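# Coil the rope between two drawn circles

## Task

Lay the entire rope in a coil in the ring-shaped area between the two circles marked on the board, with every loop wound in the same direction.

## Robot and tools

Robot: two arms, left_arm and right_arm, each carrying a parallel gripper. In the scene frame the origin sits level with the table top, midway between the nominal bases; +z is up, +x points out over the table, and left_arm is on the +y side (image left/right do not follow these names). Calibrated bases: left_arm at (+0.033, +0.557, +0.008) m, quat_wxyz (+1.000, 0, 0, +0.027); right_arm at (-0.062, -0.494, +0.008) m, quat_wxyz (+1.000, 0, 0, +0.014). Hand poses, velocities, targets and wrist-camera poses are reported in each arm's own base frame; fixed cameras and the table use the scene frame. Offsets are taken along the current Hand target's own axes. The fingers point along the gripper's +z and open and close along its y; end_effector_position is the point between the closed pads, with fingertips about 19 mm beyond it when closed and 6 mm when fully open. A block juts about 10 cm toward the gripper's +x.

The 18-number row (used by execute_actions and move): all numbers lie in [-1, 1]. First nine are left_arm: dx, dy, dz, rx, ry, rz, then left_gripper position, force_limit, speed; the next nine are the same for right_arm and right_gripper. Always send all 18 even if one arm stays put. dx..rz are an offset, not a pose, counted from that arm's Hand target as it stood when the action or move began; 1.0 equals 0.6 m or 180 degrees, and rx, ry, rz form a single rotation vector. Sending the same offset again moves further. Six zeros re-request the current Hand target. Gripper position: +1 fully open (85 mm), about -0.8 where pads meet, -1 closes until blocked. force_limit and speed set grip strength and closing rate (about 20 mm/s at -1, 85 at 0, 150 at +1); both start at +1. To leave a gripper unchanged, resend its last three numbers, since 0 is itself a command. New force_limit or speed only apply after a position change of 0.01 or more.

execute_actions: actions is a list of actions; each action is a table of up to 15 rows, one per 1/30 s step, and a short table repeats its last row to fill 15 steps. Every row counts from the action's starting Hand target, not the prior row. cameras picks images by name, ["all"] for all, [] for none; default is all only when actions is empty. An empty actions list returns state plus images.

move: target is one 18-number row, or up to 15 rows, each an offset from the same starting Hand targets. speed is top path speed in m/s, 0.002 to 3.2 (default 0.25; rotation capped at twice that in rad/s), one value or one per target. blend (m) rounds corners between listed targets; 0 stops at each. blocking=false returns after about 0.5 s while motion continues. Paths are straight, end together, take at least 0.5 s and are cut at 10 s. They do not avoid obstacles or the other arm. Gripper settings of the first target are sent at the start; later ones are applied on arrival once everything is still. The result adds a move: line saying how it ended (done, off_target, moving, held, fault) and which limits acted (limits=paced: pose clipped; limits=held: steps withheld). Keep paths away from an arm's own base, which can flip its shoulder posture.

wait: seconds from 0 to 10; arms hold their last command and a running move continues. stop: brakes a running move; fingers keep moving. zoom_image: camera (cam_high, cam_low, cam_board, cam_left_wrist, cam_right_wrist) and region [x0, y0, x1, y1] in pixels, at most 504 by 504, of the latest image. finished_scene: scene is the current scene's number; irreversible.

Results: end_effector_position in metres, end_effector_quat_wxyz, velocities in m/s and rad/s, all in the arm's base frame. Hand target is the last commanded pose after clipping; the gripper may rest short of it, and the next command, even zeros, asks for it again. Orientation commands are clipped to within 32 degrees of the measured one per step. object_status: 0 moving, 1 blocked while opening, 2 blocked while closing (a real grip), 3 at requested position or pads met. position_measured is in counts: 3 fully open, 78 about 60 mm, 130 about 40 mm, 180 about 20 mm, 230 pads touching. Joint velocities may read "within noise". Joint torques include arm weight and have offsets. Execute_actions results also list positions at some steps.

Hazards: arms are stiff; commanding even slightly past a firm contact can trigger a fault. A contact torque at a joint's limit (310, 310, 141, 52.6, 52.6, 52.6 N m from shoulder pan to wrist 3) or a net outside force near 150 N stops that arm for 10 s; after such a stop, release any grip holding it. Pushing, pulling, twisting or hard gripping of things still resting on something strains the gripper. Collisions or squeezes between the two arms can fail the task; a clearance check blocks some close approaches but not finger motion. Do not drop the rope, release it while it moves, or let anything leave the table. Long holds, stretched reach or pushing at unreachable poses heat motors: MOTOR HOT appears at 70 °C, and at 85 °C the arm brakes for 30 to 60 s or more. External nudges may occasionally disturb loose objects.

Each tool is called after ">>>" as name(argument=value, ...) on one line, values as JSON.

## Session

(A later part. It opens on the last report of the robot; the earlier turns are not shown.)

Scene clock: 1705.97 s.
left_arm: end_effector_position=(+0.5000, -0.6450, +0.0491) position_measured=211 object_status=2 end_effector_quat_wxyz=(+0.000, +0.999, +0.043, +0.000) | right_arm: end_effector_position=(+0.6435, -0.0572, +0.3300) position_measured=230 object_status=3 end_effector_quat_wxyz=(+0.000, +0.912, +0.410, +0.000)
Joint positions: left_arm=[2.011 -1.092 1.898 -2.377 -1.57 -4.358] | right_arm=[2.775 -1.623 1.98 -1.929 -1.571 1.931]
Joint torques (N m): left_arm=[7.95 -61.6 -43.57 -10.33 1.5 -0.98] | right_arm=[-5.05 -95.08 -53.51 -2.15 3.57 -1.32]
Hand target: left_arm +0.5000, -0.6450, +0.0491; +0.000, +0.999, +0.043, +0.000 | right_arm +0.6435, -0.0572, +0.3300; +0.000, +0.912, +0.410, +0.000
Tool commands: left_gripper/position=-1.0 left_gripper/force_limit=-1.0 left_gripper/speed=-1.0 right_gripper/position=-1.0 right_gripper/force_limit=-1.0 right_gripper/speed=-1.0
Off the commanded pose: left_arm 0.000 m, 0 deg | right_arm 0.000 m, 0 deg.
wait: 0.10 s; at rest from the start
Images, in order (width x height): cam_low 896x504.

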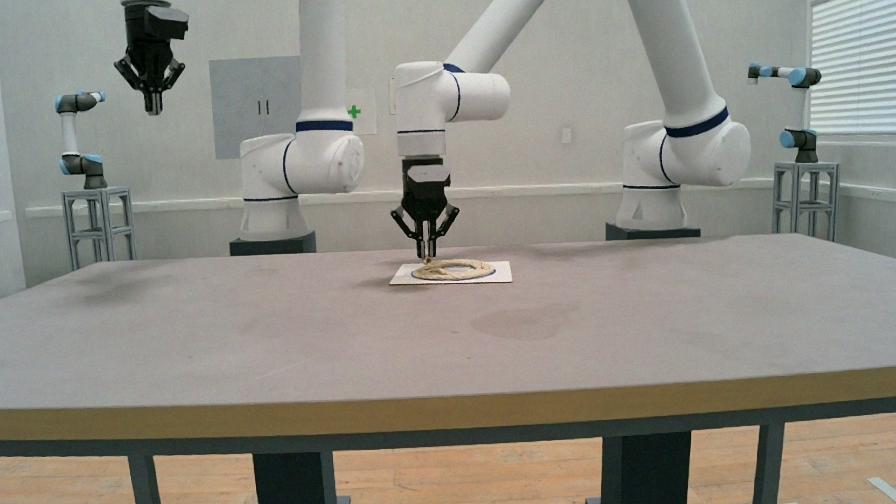

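>>> move(target=[[-0.0122,-0.0125,0.0167,0,0,-0.1778,-1,-1,-1,0,0,0,0,0,0,-1,-1,-1]], speed=0.08, cameras=["cam_low","cam_left_wrist"])

>>> zoom_image(camera="cam_low", region=[370, 200, 530, 300])

Scene clock: 1722.57 s.
left_arm: end_effector_position=(+0.4921, -0.6382, +0.0391) position_measured=211 object_status=2 end_effector_quat_wxyz=(+0.000, +0.949, +0.316, +0.000) | right_arm: end_effector_position=(+0.6435, -0.0572, +0.3300) position_measured=230 object_status=3 end_effector_quat_wxyz=(+0.000, +0.912, +0.410, +0.000)
Joint positions: left_arm=[2.005 -1.092 1.924 -2.402 -1.57 -4.922] | right_arm=[2.775 -1.623 1.98 -1.929 -1.571 1.931]
Joint torques (N m): left_arm=[-10.35 -62.07 -29.14 -10.54 0.92 -1.32] | right_arm=[-6.34 -93.82 -52.69 -2.42 3.44 -1.46]
Hand target: left_arm +0.4921, -0.6381, +0.0391; +0.000, +0.949, +0.317, +0.000 | right_arm +0.6435, -0.0572, +0.3300; +0.000, +0.912, +0.410, +0.000
Off the commanded pose: left_arm 0.000 m, 0 deg | right_arm 0.000 m, 0 deg.
move: done
camera_calibration:
cam_left_wrist: T_world_to_cam=[[0.601489, -0.79873, -0.0155236, -0.797066], [-0.738875, -0.563594, 0.369357, 0.0073172], [-0.303766, -0.210695, -0.929158, 0.18228], [0, 0, 0, 1]] pos_world=[0.540203, -0.594111, 0.154291]
Images, in order (width x height): cam_low 896x504, cam_left_wrist 896x504.

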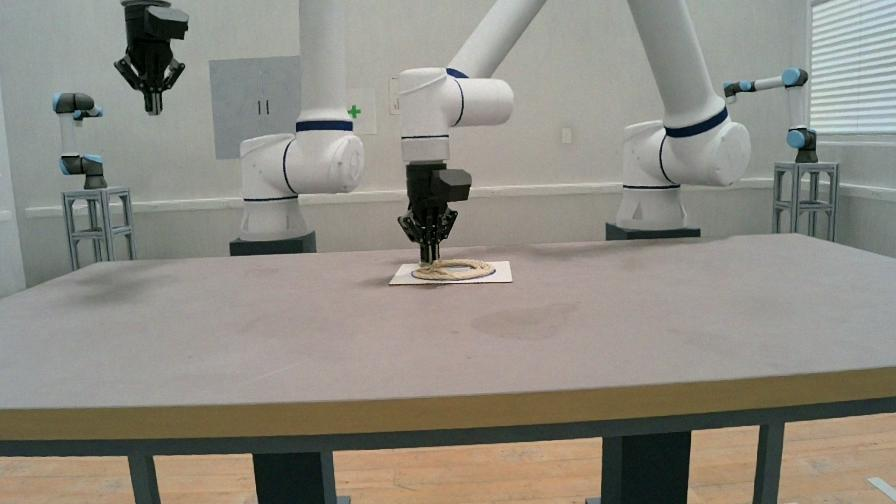

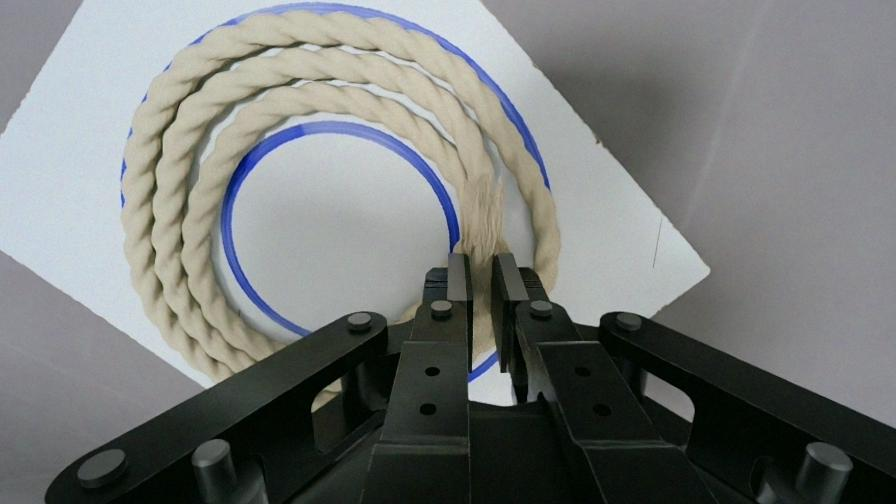

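Scaled by 3.150.

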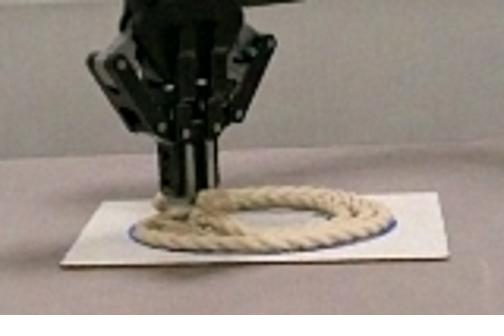

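>>> move(target=[[0,0,0,0,0,0,-0.35,-1,-1,0,0,0,0,0,0,-1,-1,-1],[0,0,-0.1,0,0,0,-0.35,-1,-1,0,0,0,0,0,0,-1,-1,-1],[-0.05,0,-0.3,0,0,0,-0.35,-1,-1,0,0,0,0,0,0,-1,-1,-1]], speed=[0.03,0.04,0.12], blend=[0,0.01,0], cameras=["cam_board","cam_left_wrist"])

>>> zoom_image(camera="cam_left_wrist", region=[150, 0, 650, 300])

Scene clock: 1733.30 s.
left_arm: end_effector_position=(+0.4680, -0.6562, +0.2189) position_measured=173 object_status=3 end_effector_quat_wxyz=(+0.000, +0.949, +0.317, +0.000) | right_arm: end_effector_position=(+0.6435, -0.0572, +0.3300) position_measured=230 object_status=3 end_effector_quat_wxyz=(+0.000, +0.912, +0.410, +0.000)
Joint positions: left_arm=[1.968 -1.284 1.809 -2.096 -1.57 -4.96] | right_arm=[2.775 -1.623 1.98 -1.929 -1.571 1.931]
Joint torques (N m): left_arm=[-10.83 -73.28 -50.76 -2 -0.65 -0.79] | right_arm=[-5.69 -95.91 -52.9 -2.64 3.61 -0.78]
Hand target: left_arm +0.4680, -0.6563, +0.2191; +0.000, +0.949, +0.317, +0.000 | right_arm +0.6435, -0.0572, +0.3300; +0.000, +0.912, +0.410, +0.000
Off the commanded pose: left_arm 0.000 m, 0 deg | right_arm 0.000 m, 0 deg.
move: done
camera_calibration:
cam_left_wrist: T_world_to_cam=[[0.601694, -0.798577, -0.0154707, -0.794183], [-0.738749, -0.563772, 0.369338, -0.0872486], [-0.303667, -0.2108, -0.929166, 0.33821], [0, 0, 0, 1]] pos_world=[0.516104, -0.61211, 0.334191]
Images, in order (width x height): cam_board 896x504, cam_left_wrist 896x504.

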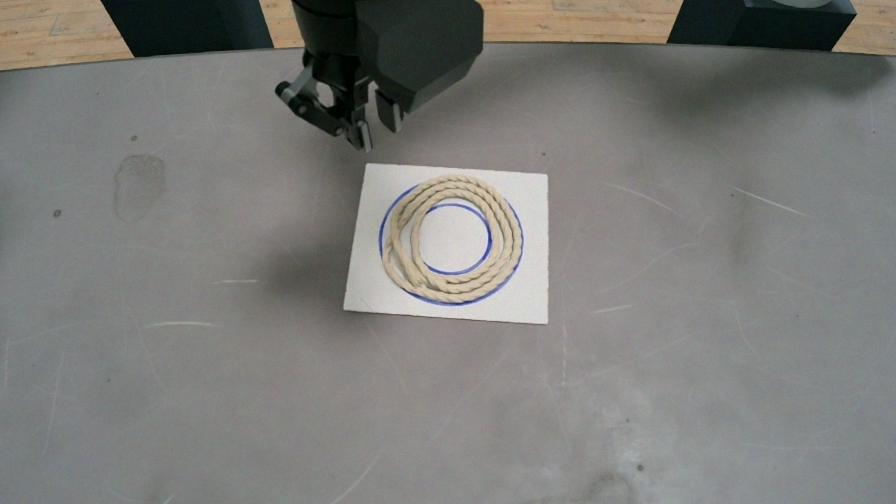

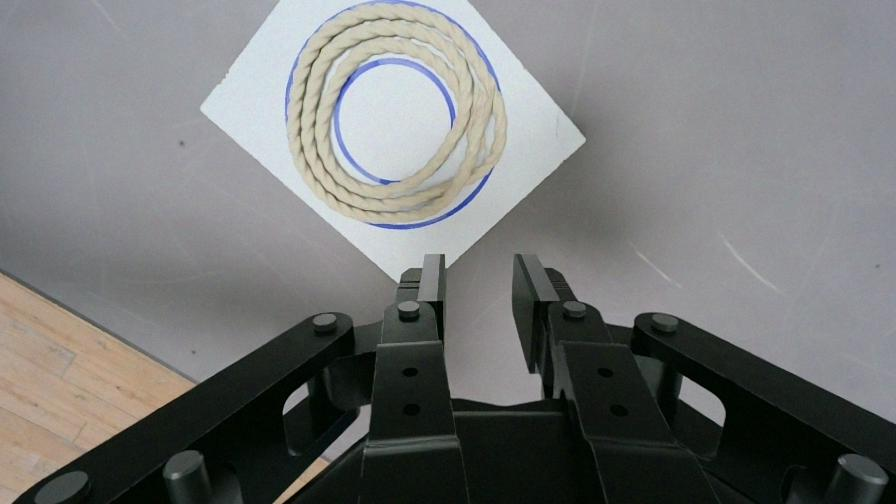

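Scaled by 1.008.

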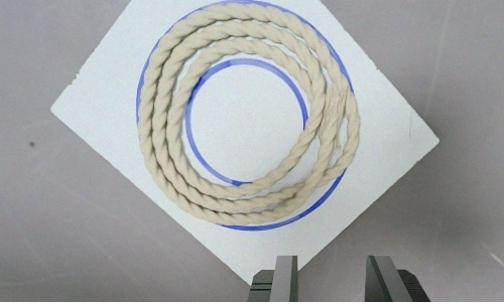

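Excellent. Let me zoom on cam_board for details.

>>> zoom_image(camera="cam_board", region=[360, 160, 540, 320])

>>> zoom_image(camera="cam_left_wrist", region=[270, 0, 530, 240])

Scaled by 2.800.

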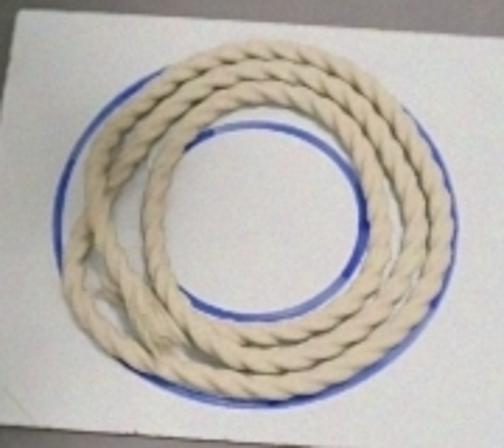

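Scaled by 1.938.

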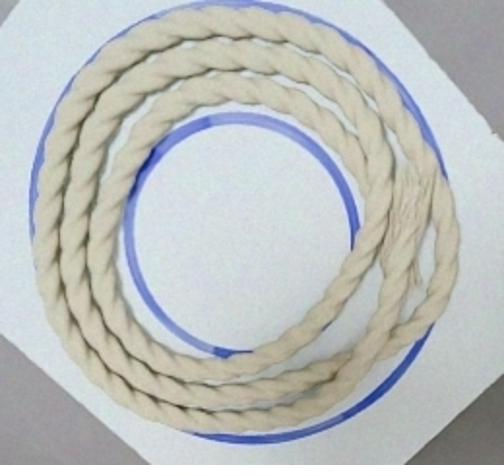

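>>> move(target=[0.0468,-0.0835,0.178,0,0,0.8056,-1,-1,-1,0,0,0,0,0,0,-1,-1,-1], speed=0.25, cameras=["cam_left_wrist"])

Scene clock: 1768.67 s.
left_arm: end_effector_position=(+0.4604, -0.5993, +0.1123) position_measured=230 object_status=3 end_effector_quat_wxyz=(+0.001, -0.587, +0.809, +0.000) | right_arm: end_effector_position=(+0.6435, -0.0572, +0.3300) position_measured=230 object_status=3 end_effector_quat_wxyz=(+0.000, +0.912, +0.410, +0.000)
Joint positions: left_arm=[1.988 -1.247 1.989 -2.313 -1.57 -2.408] | right_arm=[2.775 -1.623 1.98 -1.929 -1.571 1.931]
Joint torques (N m): left_arm=[8.9 -52.37 -32.36 -10.48 -1.77 2.01] | right_arm=[-8.63 -93.29 -53.26 -2.32 3.17 -0.23]
Hand target: left_arm +0.4604, -0.5993, +0.1123; +0.001, -0.587, +0.810, +0.000 | right_arm +0.6435, -0.0572, +0.3300; +0.000, +0.912, +0.410, +0.000
Off the commanded pose: left_arm 0.000 m, 0 deg | right_arm 0.000 m, 0 deg.
move: done
camera_calibration:
cam_left_wrist: T_world_to_cam=[[-0.950898, 0.309085, -0.016113, 0.632835], [0.281363, 0.884957, 0.371061, 0.376988], [0.128948, 0.348307, -0.928469, 0.38458], [0, 0, 0, 1]] pos_world=[0.4461, -0.66317, 0.227382]
Images, in order (width x height): cam_left_wrist 896x504.

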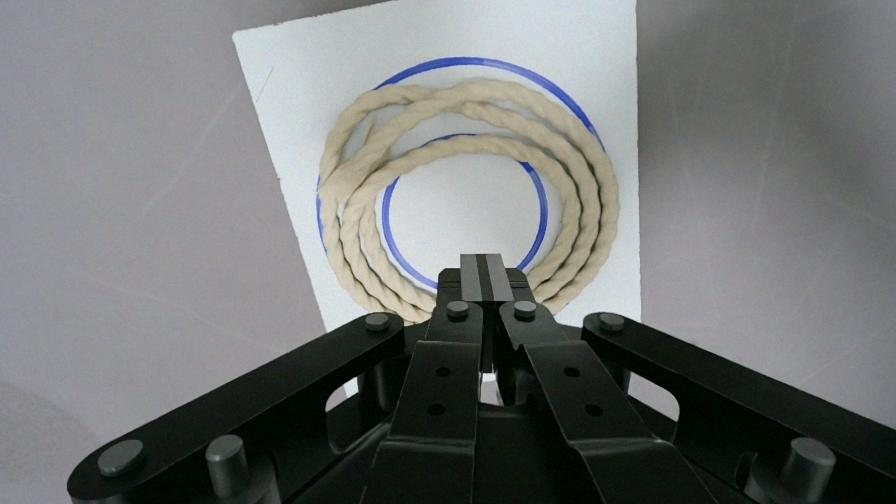

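>>> move(target=[[0,0,0.158,0,0,0,-1,-1,-1,0,0,0,0,0,0,-1,-1,-1],[0.045,0,0.158,0,0,0,-1,-1,-1,0,0,0,0,0,0,-1,-1,-1]], speed=[0.08,0.04], cameras=["cam_left_wrist"])

Scene clock: 1788.87 s.
left_arm: end_effector_position=(+0.4521, -0.6247, +0.0175) position_measured=230 object_status=3 end_effector_quat_wxyz=(+0.001, -0.587, +0.810, +0.000) | right_arm: end_effector_position=(+0.6435, -0.0572, +0.3300) position_measured=230 object_status=3 end_effector_quat_wxyz=(+0.000, +0.912, +0.410, +0.000)
Joint positions: left_arm=[1.965 -1.103 2.002 -2.469 -1.57 -2.432] | right_arm=[2.775 -1.623 1.98 -1.929 -1.571 1.931]
Joint torques (N m): left_arm=[-9.33 -59.2 -42.04 -2.06 -1.15 -2.08] | right_arm=[-5.09 -92.09 -51.86 -2.55 2.78 -0.41]
Hand target: left_arm +0.4521, -0.6249, +0.0175; +0.001, -0.587, +0.810, +0.000 | right_arm +0.6435, -0.0572, +0.3300; +0.000, +0.912, +0.410, +0.000
Off the commanded pose: left_arm 0.000 m, 0 deg | right_arm 0.000 m, 0 deg.
move: done
camera_calibration:
cam_left_wrist: T_world_to_cam=[[-0.950832, 0.309292, -0.0160631, 0.631497], [0.281584, 0.88492, 0.370981, 0.436926], [0.128956, 0.348217, -0.928502, 0.30644], [0, 0, 0, 1]] pos_world=[0.437899, -0.688669, 0.132582]
Images, in order (width x height): cam_left_wrist 896x504.

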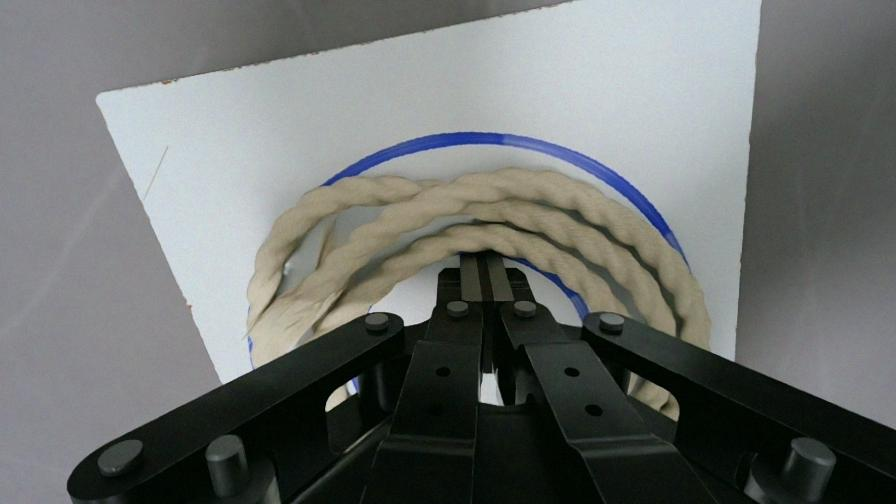

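>>> move(target=[0.0065,0,0,0,0,0,-1,-1,-1,0,0,0,0,0,0,-1,-1,-1], speed=0.02, cameras=["cam_left_wrist"])

Scene clock: 1821.43 s.
left_arm: end_effector_position=(+0.4509, -0.6285, +0.0175) position_measured=230 object_status=3 end_effector_quat_wxyz=(+0.001, -0.587, +0.810, +0.000) | right_arm: end_effector_position=(+0.6435, -0.0572, +0.3300) position_measured=230 object_status=3 end_effector_quat_wxyz=(+0.000, +0.912, +0.410, +0.000)
Joint positions: left_arm=[1.961 -1.101 1.998 -2.467 -1.57 -2.435] | right_arm=[2.775 -1.623 1.98 -1.929 -1.571 1.931]
Joint torques (N m): left_arm=[-9.48 -56.34 -41.01 -1.75 0.51 -0.7] | right_arm=[-7.55 -96.78 -54.28 -2.46 2.94 0.08]
Hand target: left_arm +0.4509, -0.6286, +0.0175; +0.001, -0.587, +0.810, +0.000 | right_arm +0.6435, -0.0572, +0.3300; +0.000, +0.912, +0.410, +0.000
Off the commanded pose: left_arm 0.000 m, 0 deg | right_arm 0.000 m, 0 deg.
move: done
camera_calibration:
cam_left_wrist: T_world_to_cam=[[-0.950832, 0.309292, -0.0160631, 0.631406], [0.281584, 0.88492, 0.370981, 0.440566], [0.128956, 0.348217, -0.928502, 0.307896], [0, 0, 0, 1]] pos_world=[0.436599, -0.692369, 0.132582]
Images, in order (width x height): cam_left_wrist 896x504.

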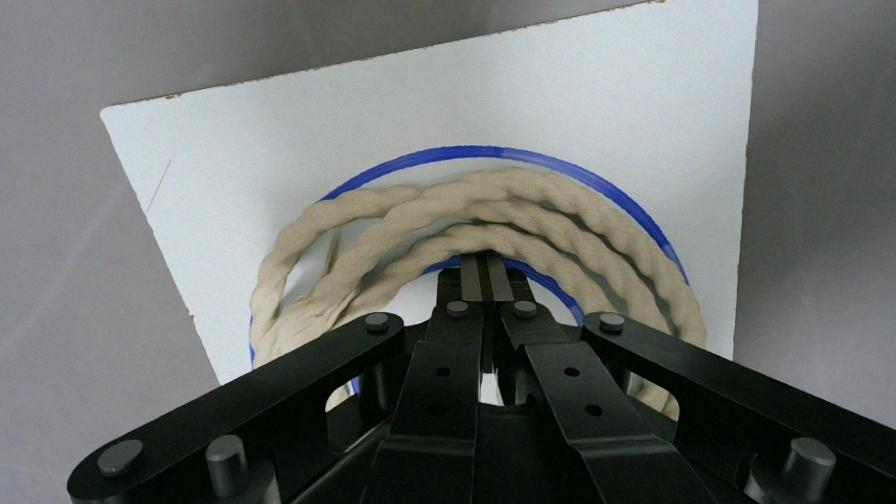

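>>> move(target=[[-0.0158,0,0,0,0,0,-1,-1,-1,0,0,0,0,0,0,-1,-1,-1],[-0.0183,-0.0227,0,0,0,-0.1556,-1,-1,-1,0,0,0,0,0,0,-1,-1,-1],[-0.0073,-0.0286,0,0,0,-0.1556,-1,-1,-1,0,0,0,0,0,0,-1,-1,-1]], speed=[0.03,0.1,0.02], cameras=["cam_left_wrist"])

Scene clock: 1837.70 s.
left_arm: end_effector_position=(+0.4685, -0.6296, +0.0175) position_measured=230 object_status=3 end_effector_quat_wxyz=(+0.000, +0.766, -0.643, +0.000) | right_arm: end_effector_position=(+0.6435, -0.0572, +0.3300) position_measured=230 object_status=3 end_effector_quat_wxyz=(+0.000, +0.912, +0.410, +0.000)
Joint positions: left_arm=[1.982 -1.088 1.974 -2.457 -1.57 -2.903] | right_arm=[2.775 -1.623 1.98 -1.929 -1.571 1.931]
Joint torques (N m): left_arm=[-10.73 -59.12 -39.79 -1.29 0.85 -1.19] | right_arm=[-3.99 -93.11 -52.55 -2.52 3.12 0.52]
Hand target: left_arm +0.4686, -0.6298, +0.0175; +0.000, +0.766, -0.643, +0.000 | right_arm +0.6435, -0.0572, +0.3300; +0.000, +0.912, +0.410, +0.000
Off the commanded pose: left_arm 0.000 m, 0 deg | right_arm 0.000 m, 0 deg.
move: done
camera_calibration:
cam_left_wrist: T_world_to_cam=[[-0.984696, -0.173508, -0.0164141, 0.360392], [-0.16716, 0.913602, 0.37066, 0.66495], [-0.0493166, 0.367731, -0.928624, 0.401818], [0, 0, 0, 1]] pos_world=[0.485845, -0.69273, 0.132583]
Images, in order (width x height): cam_left_wrist 896x504.

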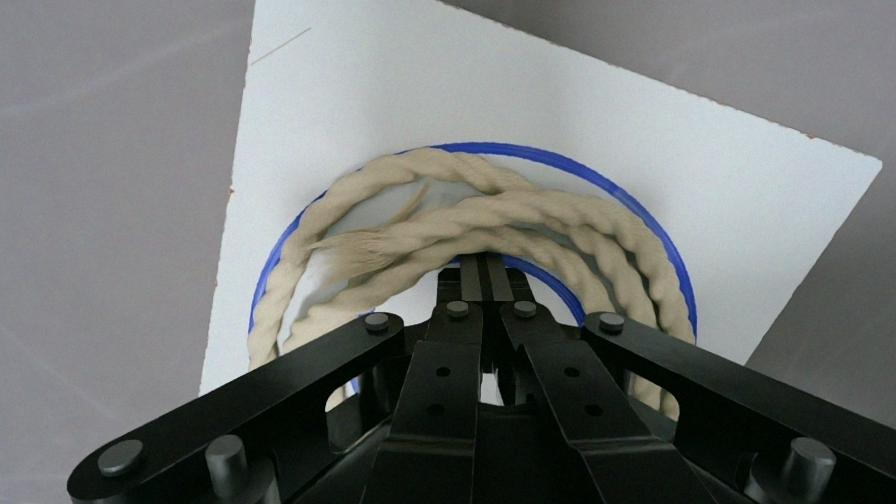

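>>> move(target=[[-0.02,0,0,0,0,0,-1,-1,-1,0,0,0,0,0,0,-1,-1,-1],[-0.03,0,-0.12,0,0,0,-1,-1,-1,0,0,0,0,0,0,-1,-1,-1],[-0.1707,0,-0.3742,0,0,0,-1,-1,-1,0,0,0,0,0,0,-1,-1,-1]], speed=[0.04,0.12,0.2], blend=[0,0.02,0], cameras=["cam_left_wrist","cam_board"])

>>> zoom_image(camera="cam_left_wrist", region=[280, 60, 640, 360])

>>> zoom_image(camera="cam_board", region=[360, 160, 540, 320])

Scene clock: 1860.97 s.
left_arm: end_effector_position=(+0.4508, -0.5291, +0.2419) position_measured=230 object_status=3 end_effector_quat_wxyz=(+0.000, +0.766, -0.643, +0.000) | right_arm: end_effector_position=(+0.6435, -0.0572, +0.3300) position_measured=230 object_status=3 end_effector_quat_wxyz=(+0.000, +0.912, +0.410, +0.000)
Joint positions: left_arm=[2.018 -1.474 1.998 -2.094 -1.57 -2.868] | right_arm=[2.775 -1.623 1.98 -1.929 -1.571 1.931]
Joint torques (N m): left_arm=[7.99 -63.93 -51.32 -2.03 0.84 2.07] | right_arm=[-5.7 -91.56 -53.16 -2.65 3 0.45]
Hand target: left_arm +0.4507, -0.5290, +0.2420; +0.000, +0.766, -0.643, +0.000 | right_arm +0.6435, -0.0572, +0.3300; +0.000, +0.912, +0.410, +0.000
Off the commanded pose: left_arm 0.000 m, 0 deg | right_arm 0.000 m, 0 deg.
move: done
camera_calibration:
cam_left_wrist: T_world_to_cam=[[-0.984696, -0.173508, -0.0164141, 0.364102], [-0.16716, 0.913602, 0.37066, 0.48687], [-0.0493166, 0.367731, -0.928624, 0.572427], [0, 0, 0, 1]] pos_world=[0.468145, -0.59213, 0.357083]
Images, in order (width x height): cam_board 896x504, cam_left_wrist 896x504.

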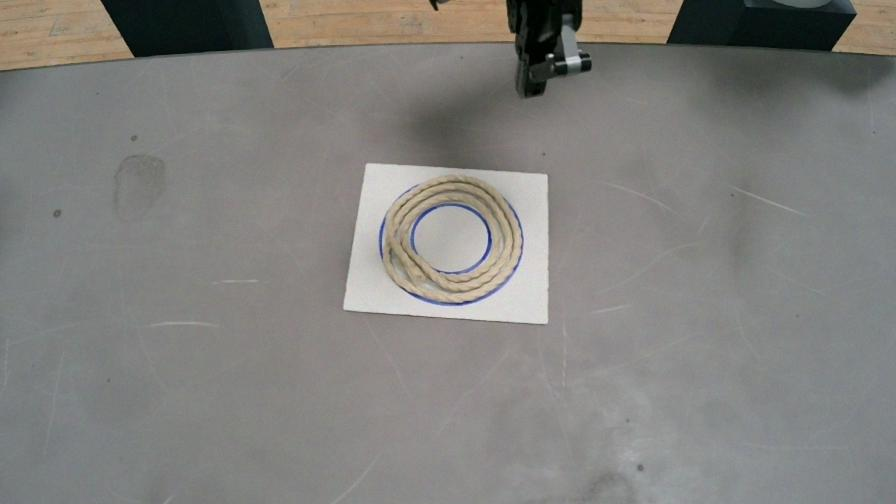

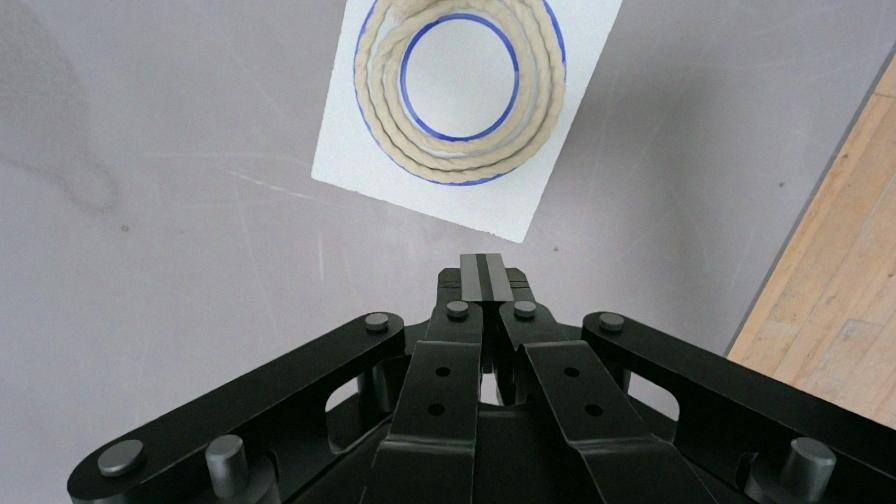

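Scaled by 1.400.

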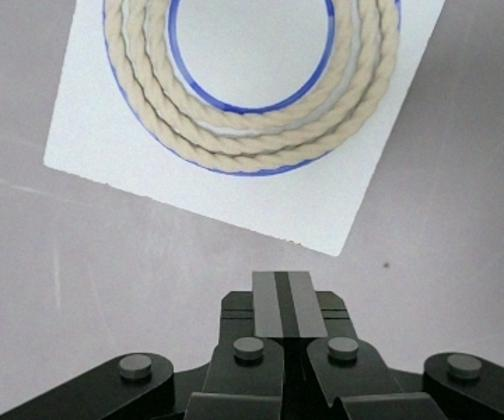

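Scaled by 2.800.

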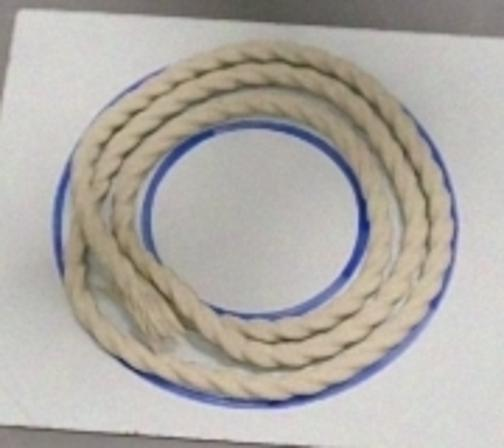

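>>> move(target=[[0.2716,-0.0666,0.2167,0,0,0.8778,-1,-1,-1,0,0,0,0,0,0,-1,-1,-1],[0.2716,-0.0666,0.3742,0,0,0.8778,-1,-1,-1,0,0,0,0,0,0,-1,-1,-1],[0.2469,-0.0566,0.3742,0,0,0.8778,-1,-1,-1,0,0,0,0,0,0,-1,-1,-1]], speed=[0.3,0.1,0.03], blend=[0.005,0,0], cameras=["cam_left_wrist"])

Scene clock: 1882.13 s.
left_arm: end_effector_position=(+0.5099, -0.6690, +0.0175) position_measured=230 object_status=3 end_effector_quat_wxyz=(+0.000, +0.486, +0.874, +0.000) | right_arm: end_effector_position=(+0.6435, -0.0572, +0.3300) position_measured=230 object_status=3 end_effector_quat_wxyz=(+0.000, +0.912, +0.410, +0.000)
Joint positions: left_arm=[2.009 -1.023 1.856 -2.404 -1.57 -0.119] | right_arm=[2.775 -1.623 1.98 -1.929 -1.571 1.931]
Joint torques (N m): left_arm=[-9.59 -88.41 -30.31 -10.26 -1.61 -1.01] | right_arm=[-5.6 -92.97 -52.44 -2.99 2.6 0.97]
Hand target: left_arm +0.5099, -0.6690, +0.0175; +0.000, +0.486, +0.874, +0.000 | right_arm +0.6435, -0.0572, +0.3300; +0.000, +0.912, +0.410, +0.000
Off the commanded pose: left_arm 0.000 m, 0 deg | right_arm 0.000 m, 0 deg.
move: done
camera_calibration:
cam_left_wrist: T_world_to_cam=[[0.848069, 0.529688, -0.0144649, -0.0697648], [0.496643, -0.785051, 0.370191, -0.767093], [0.18473, -0.321131, -0.928843, -0.161783], [0, 0, 0, 1]] pos_world=[0.470022, -0.617207, 0.13269]
Images, in order (width x height): cam_left_wrist 896x504.

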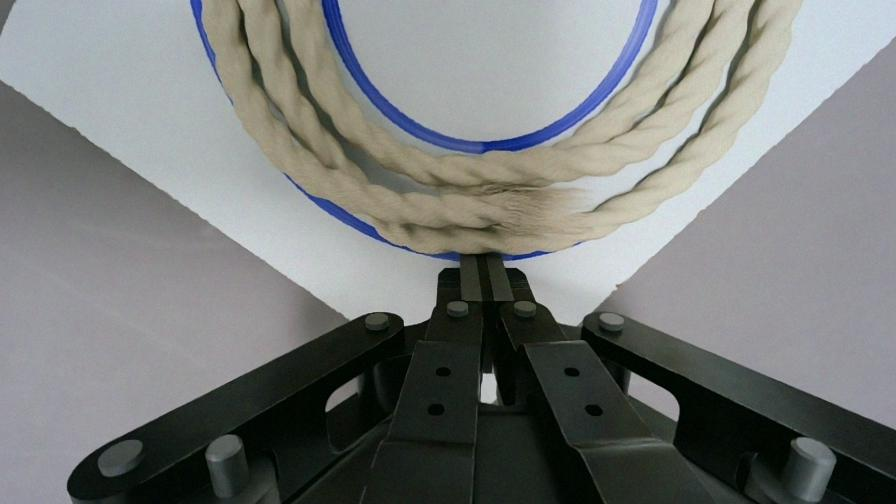

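>>> wait(seconds=0.1, cameras=["cam_board"])

>>> zoom_image(camera="cam_board", region=[360, 160, 540, 320])

Scene clock: 1894.63 s.
left_arm: end_effector_position=(+0.5099, -0.6690, +0.0175) position_measured=230 object_status=3 end_effector_quat_wxyz=(+0.000, +0.486, +0.874, +0.000) | right_arm: end_effector_position=(+0.6435, -0.0572, +0.3300) position_measured=230 object_status=3 end_effector_quat_wxyz=(+0.000, +0.912, +0.410, +0.000)
Joint positions: left_arm=[2.009 -1.023 1.857 -2.404 -1.57 -0.119] | right_arm=[2.775 -1.623 1.98 -1.929 -1.571 1.931]
Joint torques (N m): left_arm=[-9.88 -88.68 -28.52 -10.57 -0.22 -0.86] | right_arm=[-6.33 -93.54 -53.72 -2.92 2.85 0.79]
Hand target: left_arm +0.5099, -0.6690, +0.0175; +0.000, +0.486, +0.874, +0.000 | right_arm +0.6435, -0.0572, +0.3300; +0.000, +0.912, +0.410, +0.000
Tool commands: left_gripper/position=-1.0 left_gripper/force_limit=-1.0 left_gripper/speed=-1.0 right_gripper/position=-1.0 right_gripper/force_limit=-1.0 right_gripper/speed=-1.0
Off the commanded pose: left_arm 0.000 m, 0 deg | right_arm 0.000 m, 0 deg.
wait: 0.10 s; at rest from the start
Images, in order (width x height): cam_board 896x504.

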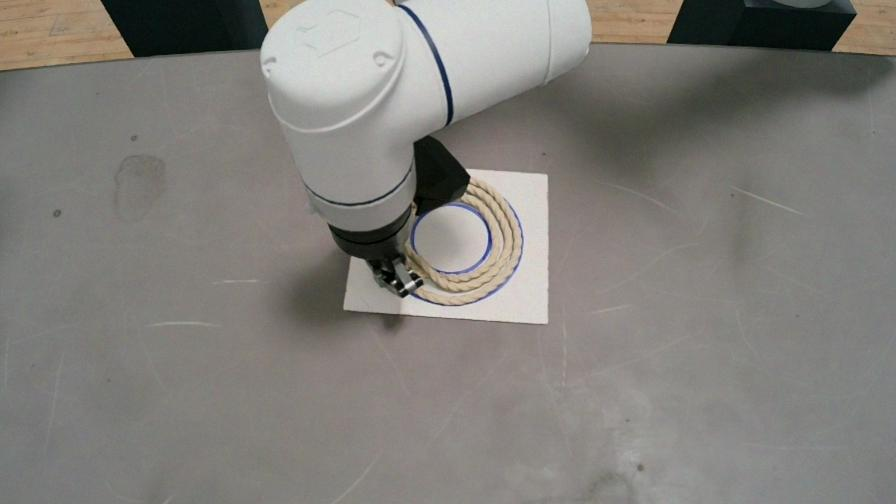

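Scaled by 2.800.

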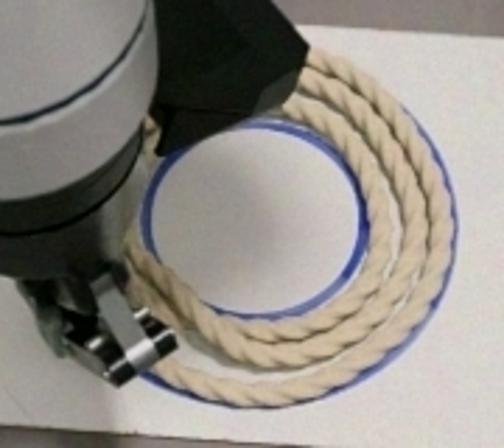

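>>> move(target=[[-0.0235,0,0,0,0,0,-1,-1,-1,0,0,0,0,0,0,-1,-1,-1],[-0.016,0.0604,0,0,0,-0.1111,-1,-1,-1,0,0,0,0,0,0,-1,-1,-1],[0.0172,0.1115,0,0,0,-0.2222,-1,-1,-1,0,0,0,0,0,0,-1,-1,-1],[0.037,0.0949,0,0,0,-0.2222,-1,-1,-1,0,0,0,0,0,0,-1,-1,-1]], speed=[0.05,0.12,0.12,0.03], blend=[0,0.01,0,0], cameras=["cam_left_wrist"])

Scene clock: 1915.37 s.
left_arm: end_effector_position=(+0.5466, -0.6201, +0.0175) position_measured=230 object_status=3 end_effector_quat_wxyz=(+0.000, +0.157, +0.988, +0.000) | right_arm: end_effector_position=(+0.6435, -0.0572, +0.3300) position_measured=230 object_status=3 end_effector_quat_wxyz=(+0.000, +0.912, +0.410, +0.000)
Joint positions: left_arm=[2.077 -1.04 1.887 -2.418 -1.57 -0.749] | right_arm=[2.775 -1.623 1.98 -1.929 -1.571 1.931]
Joint torques (N m): left_arm=[-9.81 -82.68 -28.55 -11.1 1.03 -0.37] | right_arm=[-5.95 -90.75 -52.88 -3.05 3.17 0.9]
Hand target: left_arm +0.5465, -0.6200, +0.0175; +0.000, +0.157, +0.988, +0.000 | right_arm +0.6435, -0.0572, +0.3300; +0.000, +0.912, +0.410, +0.000
Off the commanded pose: left_arm 0.000 m, 0 deg | right_arm 0.000 m, 0 deg.
move: done
camera_calibration:
cam_left_wrist: T_world_to_cam=[[0.309306, 0.95085, -0.0146697, 0.428784], [0.884838, -0.282112, 0.370777, -0.647178], [0.348414, -0.127664, -0.928606, -0.122292], [0, 0, 0, 1]] pos_world=[0.482631, -0.605898, 0.132687]
Images, in order (width x height): cam_left_wrist 896x504.

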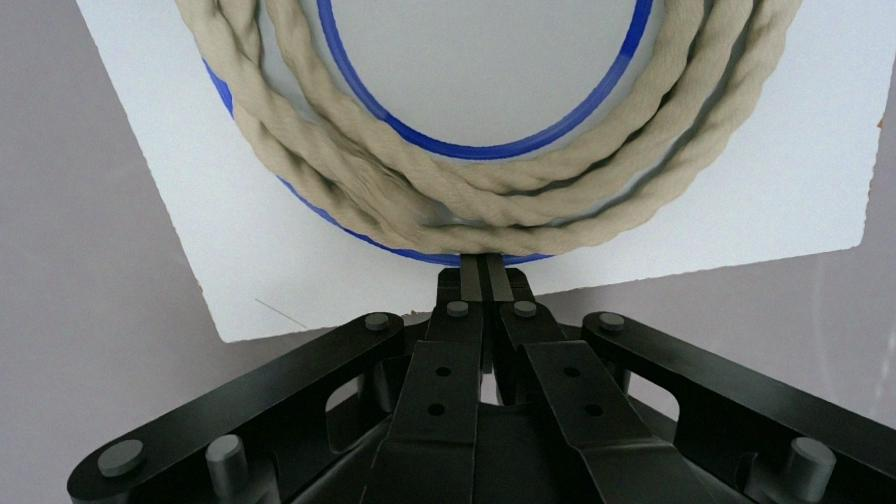

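>>> move(target=[[-0.0259,0,0,0,0,0,-1,-1,-1,0,0,0,0,0,0,-1,-1,-1],[-0.0185,0.0604,0,0,0,-0.1111,-1,-1,-1,0,0,0,0,0,0,-1,-1,-1],[0.0092,0.1044,0,0,0,-0.2056,-1,-1,-1,0,0,0,0,0,0,-1,-1,-1],[0.0304,0.0883,0,0,0,-0.2056,-1,-1,-1,0,0,0,0,0,0,-1,-1,-1]], speed=[0.05,0.12,0.12,0.03], blend=[0,0.01,0,0], cameras=["cam_left_wrist"])

Scene clock: 1928.97 s.
left_arm: end_effector_position=(+0.5458, -0.5639, +0.0176) position_measured=230 object_status=3 end_effector_quat_wxyz=(+0.000, -0.164, +0.986, +0.000) | right_arm: end_effector_position=(+0.6435, -0.0572, +0.3300) position_measured=230 object_status=3 end_effector_quat_wxyz=(+0.000, +0.912, +0.410, +0.000)
Joint positions: left_arm=[2.111 -1.088 1.975 -2.457 -1.57 -1.36] | right_arm=[2.775 -1.623 1.98 -1.929 -1.571 1.931]
Joint torques (N m): left_arm=[-8.01 -82.09 -27.52 -10.45 1.47 -0.38] | right_arm=[-6.01 -94.76 -52.45 -2.71 2.65 0.65]
Hand target: left_arm +0.5456, -0.5640, +0.0176; +0.000, -0.164, +0.986, +0.000 | right_arm +0.6435, -0.0572, +0.3300; +0.000, +0.912, +0.410, +0.000
Off the commanded pose: left_arm 0.000 m, 0 deg | right_arm 0.000 m, 0 deg.
move: done
camera_calibration:
cam_left_wrist: T_world_to_cam=[[-0.325354, 0.94547, -0.0152272, 0.719104], [0.876174, 0.307486, 0.371176, -0.293481], [0.355617, 0.107422, -0.928438, 0.0137876], [0, 0, 0, 1]] pos_world=[0.486201, -0.591131, 0.132684]
Images, in order (width x height): cam_left_wrist 896x504.

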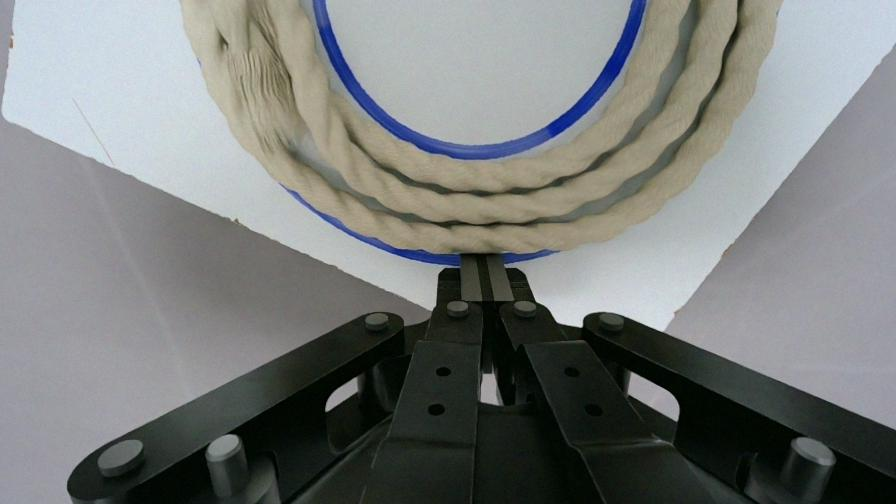

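>>> move(target=[[-0.0266,0,0,0,0,0,-1,-1,-1,0,0,0,0,0,0,-1,-1,-1],[-0.0193,0.0603,0,0,0,-0.1111,-1,-1,-1,0,0,0,0,0,0,-1,-1,-1],[0.0101,0.1067,0,0,0,-0.2111,-1,-1,-1,0,0,0,0,0,0,-1,-1,-1],[0.0311,0.0902,0,0,0,-0.2111,-1,-1,-1,0,0,0,0,0,0,-1,-1,-1]], speed=[0.05,0.12,0.12,0.03], blend=[0,0.01,0,0], cameras=["cam_left_wrist"])

Scene clock: 1946.93 s.
left_arm: end_effector_position=(+0.5105, -0.5187, +0.0176) position_measured=230 object_status=3 end_effector_quat_wxyz=(+0.001, -0.476, +0.879, +0.000) | right_arm: end_effector_position=(+0.6435, -0.0572, +0.3300) position_measured=230 object_status=3 end_effector_quat_wxyz=(+0.000, +0.912, +0.410, +0.000)
Joint positions: left_arm=[2.101 -1.153 2.09 -2.507 -1.57 -2.033] | right_arm=[2.775 -1.623 1.98 -1.929 -1.571 1.931]
Joint torques (N m): left_arm=[-7.7 -53.19 -39.79 -1.68 1.49 -0.77] | right_arm=[-6.68 -95.57 -52.38 -2.59 2.96 0.74]
Hand target: left_arm +0.5104, -0.5188, +0.0176; +0.001, -0.476, +0.879, +0.000 | right_arm +0.6435, -0.0572, +0.3300; +0.000, +0.912, +0.410, +0.000
Off the commanded pose: left_arm 0.000 m, 0 deg | right_arm 0.000 m, 0 deg.
move: done
camera_calibration:
cam_left_wrist: T_world_to_cam=[[-0.838473, 0.544713, -0.0158333, 0.718931], [0.500929, 0.781865, 0.371157, 0.161175], [0.214553, 0.303274, -0.928435, 0.195082], [0, 0, 0, 1]] pos_world=[0.480212, -0.576791, 0.132682]
Images, in order (width x height): cam_left_wrist 896x504.

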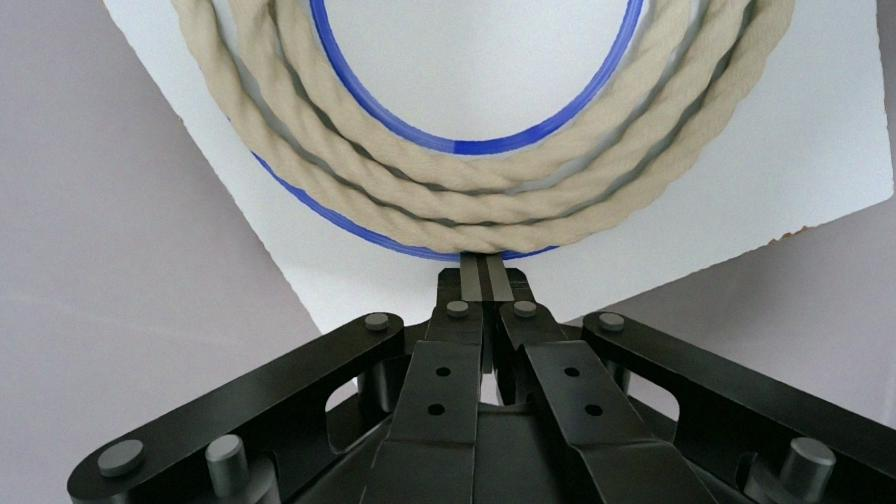

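>>> move(target=[[-0.0267,0,0,0,0,0,-1,-1,-1,0,0,0,0,0,0,-1,-1,-1],[-0.0194,0.0604,0,0,0,-0.1111,-1,-1,-1,0,0,0,0,0,0,-1,-1,-1],[0.0101,0.1068,0,0,0,-0.2111,-1,-1,-1,0,0,0,0,0,0,-1,-1,-1],[0.0311,0.0902,0,0,0,-0.2111,-1,-1,-1,0,0,0,0,0,0,-1,-1,-1]], speed=[0.05,0.12,0.12,0.03], blend=[0,0.01,0,0], cameras=["cam_left_wrist"])

Scene clock: 1969.27 s.
left_arm: end_effector_position=(+0.4549, -0.5048, +0.0175) position_measured=230 object_status=3 end_effector_quat_wxyz=(+0.000, +0.737, -0.676, +0.000) | right_arm: end_effector_position=(+0.6435, -0.0572, +0.3300) position_measured=230 object_status=3 end_effector_quat_wxyz=(+0.000, +0.912, +0.410, +0.000)
Joint positions: left_arm=[2.039 -1.209 2.185 -2.546 -1.57 -2.759] | right_arm=[2.775 -1.623 1.98 -1.929 -1.571 1.931]
Joint torques (N m): left_arm=[-9.25 -46.43 -36.6 -2.08 1.7 -0.84] | right_arm=[-6.63 -94.76 -52.86 -3.29 2.76 0.4]
Hand target: left_arm +0.4549, -0.5049, +0.0175; +0.000, +0.737, -0.676, +0.000 | right_arm +0.6435, -0.0572, +0.3300; +0.000, +0.912, +0.410, +0.000
Off the commanded pose: left_arm 0.000 m, 0 deg | right_arm 0.000 m, 0 deg.
move: done
camera_calibration:
cam_left_wrist: T_world_to_cam=[[-0.996082, -0.0869107, -0.0163687, 0.417563], [-0.0867733, 0.924689, 0.370704, 0.517582], [-0.0170821, 0.370671, -0.928607, 0.342144], [0, 0, 0, 1]] pos_world=[0.466684, -0.569135, 0.132683]
Images, in order (width x height): cam_left_wrist 896x504.

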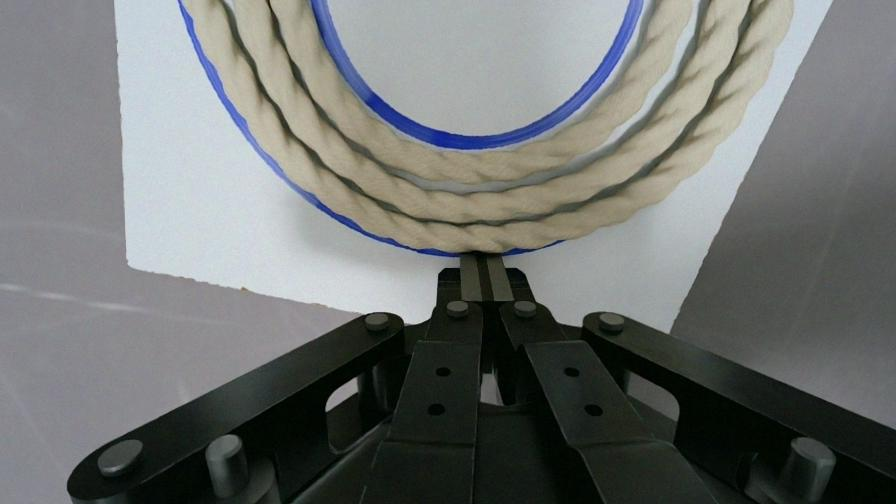

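>>> move(target=[[-0.0267,0,0,0,0,0,-1,-1,-1,0,0,0,0,0,0,-1,-1,-1],[-0.0194,0.0604,0,0,0,-0.1111,-1,-1,-1,0,0,0,0,0,0,-1,-1,-1],[0.0101,0.1068,0,0,0,-0.2111,-1,-1,-1,0,0,0,0,0,0,-1,-1,-1],[0.0311,0.0902,0,0,0,-0.2111,-1,-1,-1,0,0,0,0,0,0,-1,-1,-1]], speed=[0.05,0.12,0.12,0.03], blend=[0,0.01,0,0], cameras=["cam_left_wrist"])

>>> zoom_image(camera="cam_left_wrist", region=[100, 0, 604, 300])

Scene clock: 1988.53 s.
left_arm: end_effector_position=(+0.4025, -0.5280, +0.0175) position_measured=230 object_status=3 end_effector_quat_wxyz=(+0.000, +0.917, -0.400, +0.000) | right_arm: end_effector_position=(+0.6435, -0.0572, +0.3300) position_measured=230 object_status=3 end_effector_quat_wxyz=(+0.000, +0.912, +0.410, +0.000)
Joint positions: left_arm=[1.951 -1.227 2.215 -2.559 -1.57 -3.51] | right_arm=[2.775 -1.623 1.98 -1.929 -1.571 1.931]
Joint torques (N m): left_arm=[7.7 -46.42 -35.36 -1.91 1.21 1.93] | right_arm=[-6.65 -91.48 -52.01 -2.91 2.19 0.91]
Hand target: left_arm +0.4026, -0.5281, +0.0175; +0.000, +0.917, -0.400, +0.000 | right_arm +0.6435, -0.0572, +0.3300; +0.000, +0.912, +0.410, +0.000
Off the commanded pose: left_arm 0.000 m, 0 deg | right_arm 0.000 m, 0 deg.
move: done
camera_calibration:
cam_left_wrist: T_world_to_cam=[[-0.731404, -0.681744, -0.0165457, -0.0573307], [-0.637885, 0.675368, 0.370109, 0.624708], [-0.241145, 0.281253, -0.928841, 0.392794], [0, 0, 0, 1]] pos_world=[0.451281, -0.571467, 0.132685]
Images, in order (width x height): cam_left_wrist 896x504.

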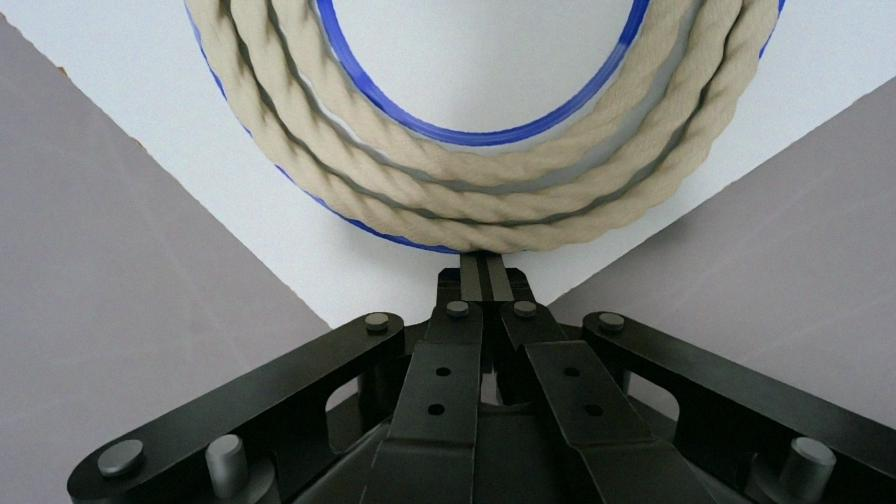

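Scaled by 1.000.

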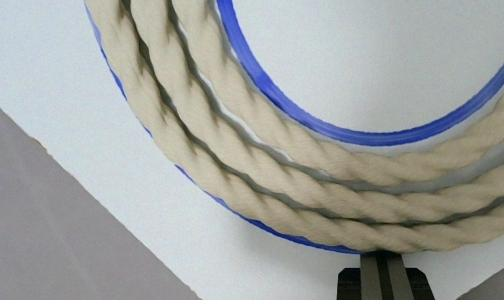

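>>> move(target=[[-0.0267,0,0,0,0,0,-1,-1,-1,0,0,0,0,0,0,-1,-1,-1],[-0.0194,0.0604,0,0,0,-0.1111,-1,-1,-1,0,0,0,0,0,0,-1,-1,-1],[0.0101,0.1068,0,0,0,-0.2111,-1,-1,-1,0,0,0,0,0,0,-1,-1,-1],[0.0331,0.0889,0,0,0,-0.2111,-1,-1,-1,0,0,0,0,0,0,-1,-1,-1]], speed=[0.05,0.12,0.12,0.03], blend=[0,0.01,0,0], cameras=["cam_left_wrist","cam_board"])

>>> zoom_image(camera="cam_board", region=[360, 160, 540, 320])

Scene clock: 2001.00 s.
left_arm: end_effector_position=(+0.3769, -0.5790, +0.0174) position_measured=230 object_status=3 end_effector_quat_wxyz=(+0.000, +0.997, -0.079, +0.000) | right_arm: end_effector_position=(+0.6435, -0.0572, +0.3300) position_measured=230 object_status=3 end_effector_quat_wxyz=(+0.000, +0.912, +0.410, +0.000)
Joint positions: left_arm=[1.888 -1.195 2.162 -2.537 -1.57 -4.237] | right_arm=[2.775 -1.623 1.98 -1.929 -1.571 1.931]
Joint torques (N m): left_arm=[6.33 -48.63 -39.9 -1.48 0.92 2.14] | right_arm=[-7.96 -93.11 -51.33 -3.33 1.78 1.28]
Hand target: left_arm +0.3770, -0.5790, +0.0174; +0.000, +0.997, -0.079, +0.000 | right_arm +0.6435, -0.0572, +0.3300; +0.000, +0.912, +0.410, +0.000
Off the commanded pose: left_arm 0.000 m, 0 deg | right_arm 0.000 m, 0 deg.
move: done
camera_calibration:
cam_left_wrist: T_world_to_cam=[[-0.156711, -0.987511, -0.0162317, -0.504413], [-0.918651, 0.13971, 0.369543, 0.438506], [-0.36266, 0.0728228, -0.929072, 0.326048], [0, 0, 0, 1]] pos_world=[0.442031, -0.583121, 0.132688]
Images, in order (width x height): cam_board 896x504, cam_left_wrist 896x504.

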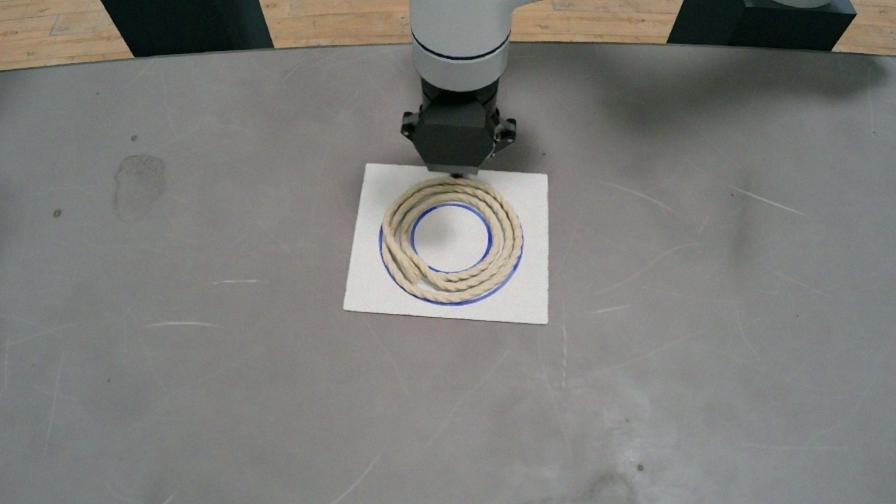

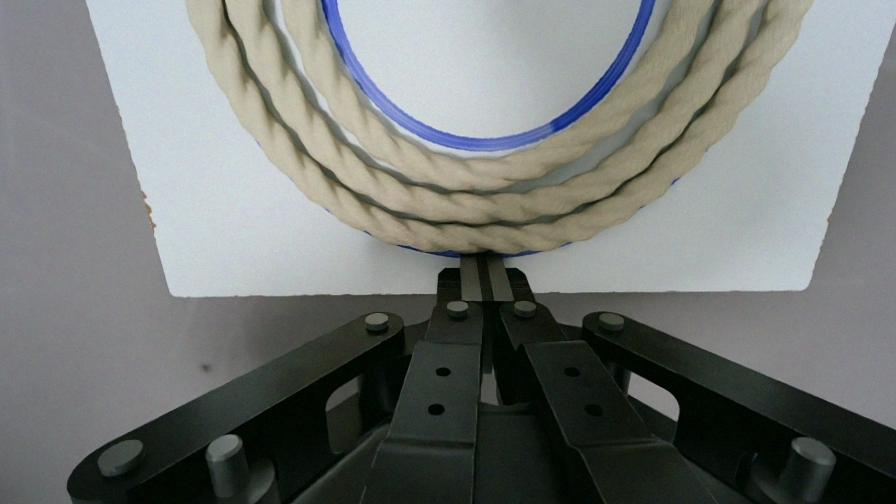

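Scaled by 2.800.

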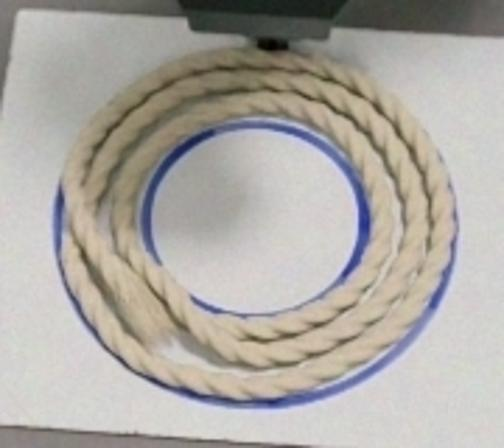

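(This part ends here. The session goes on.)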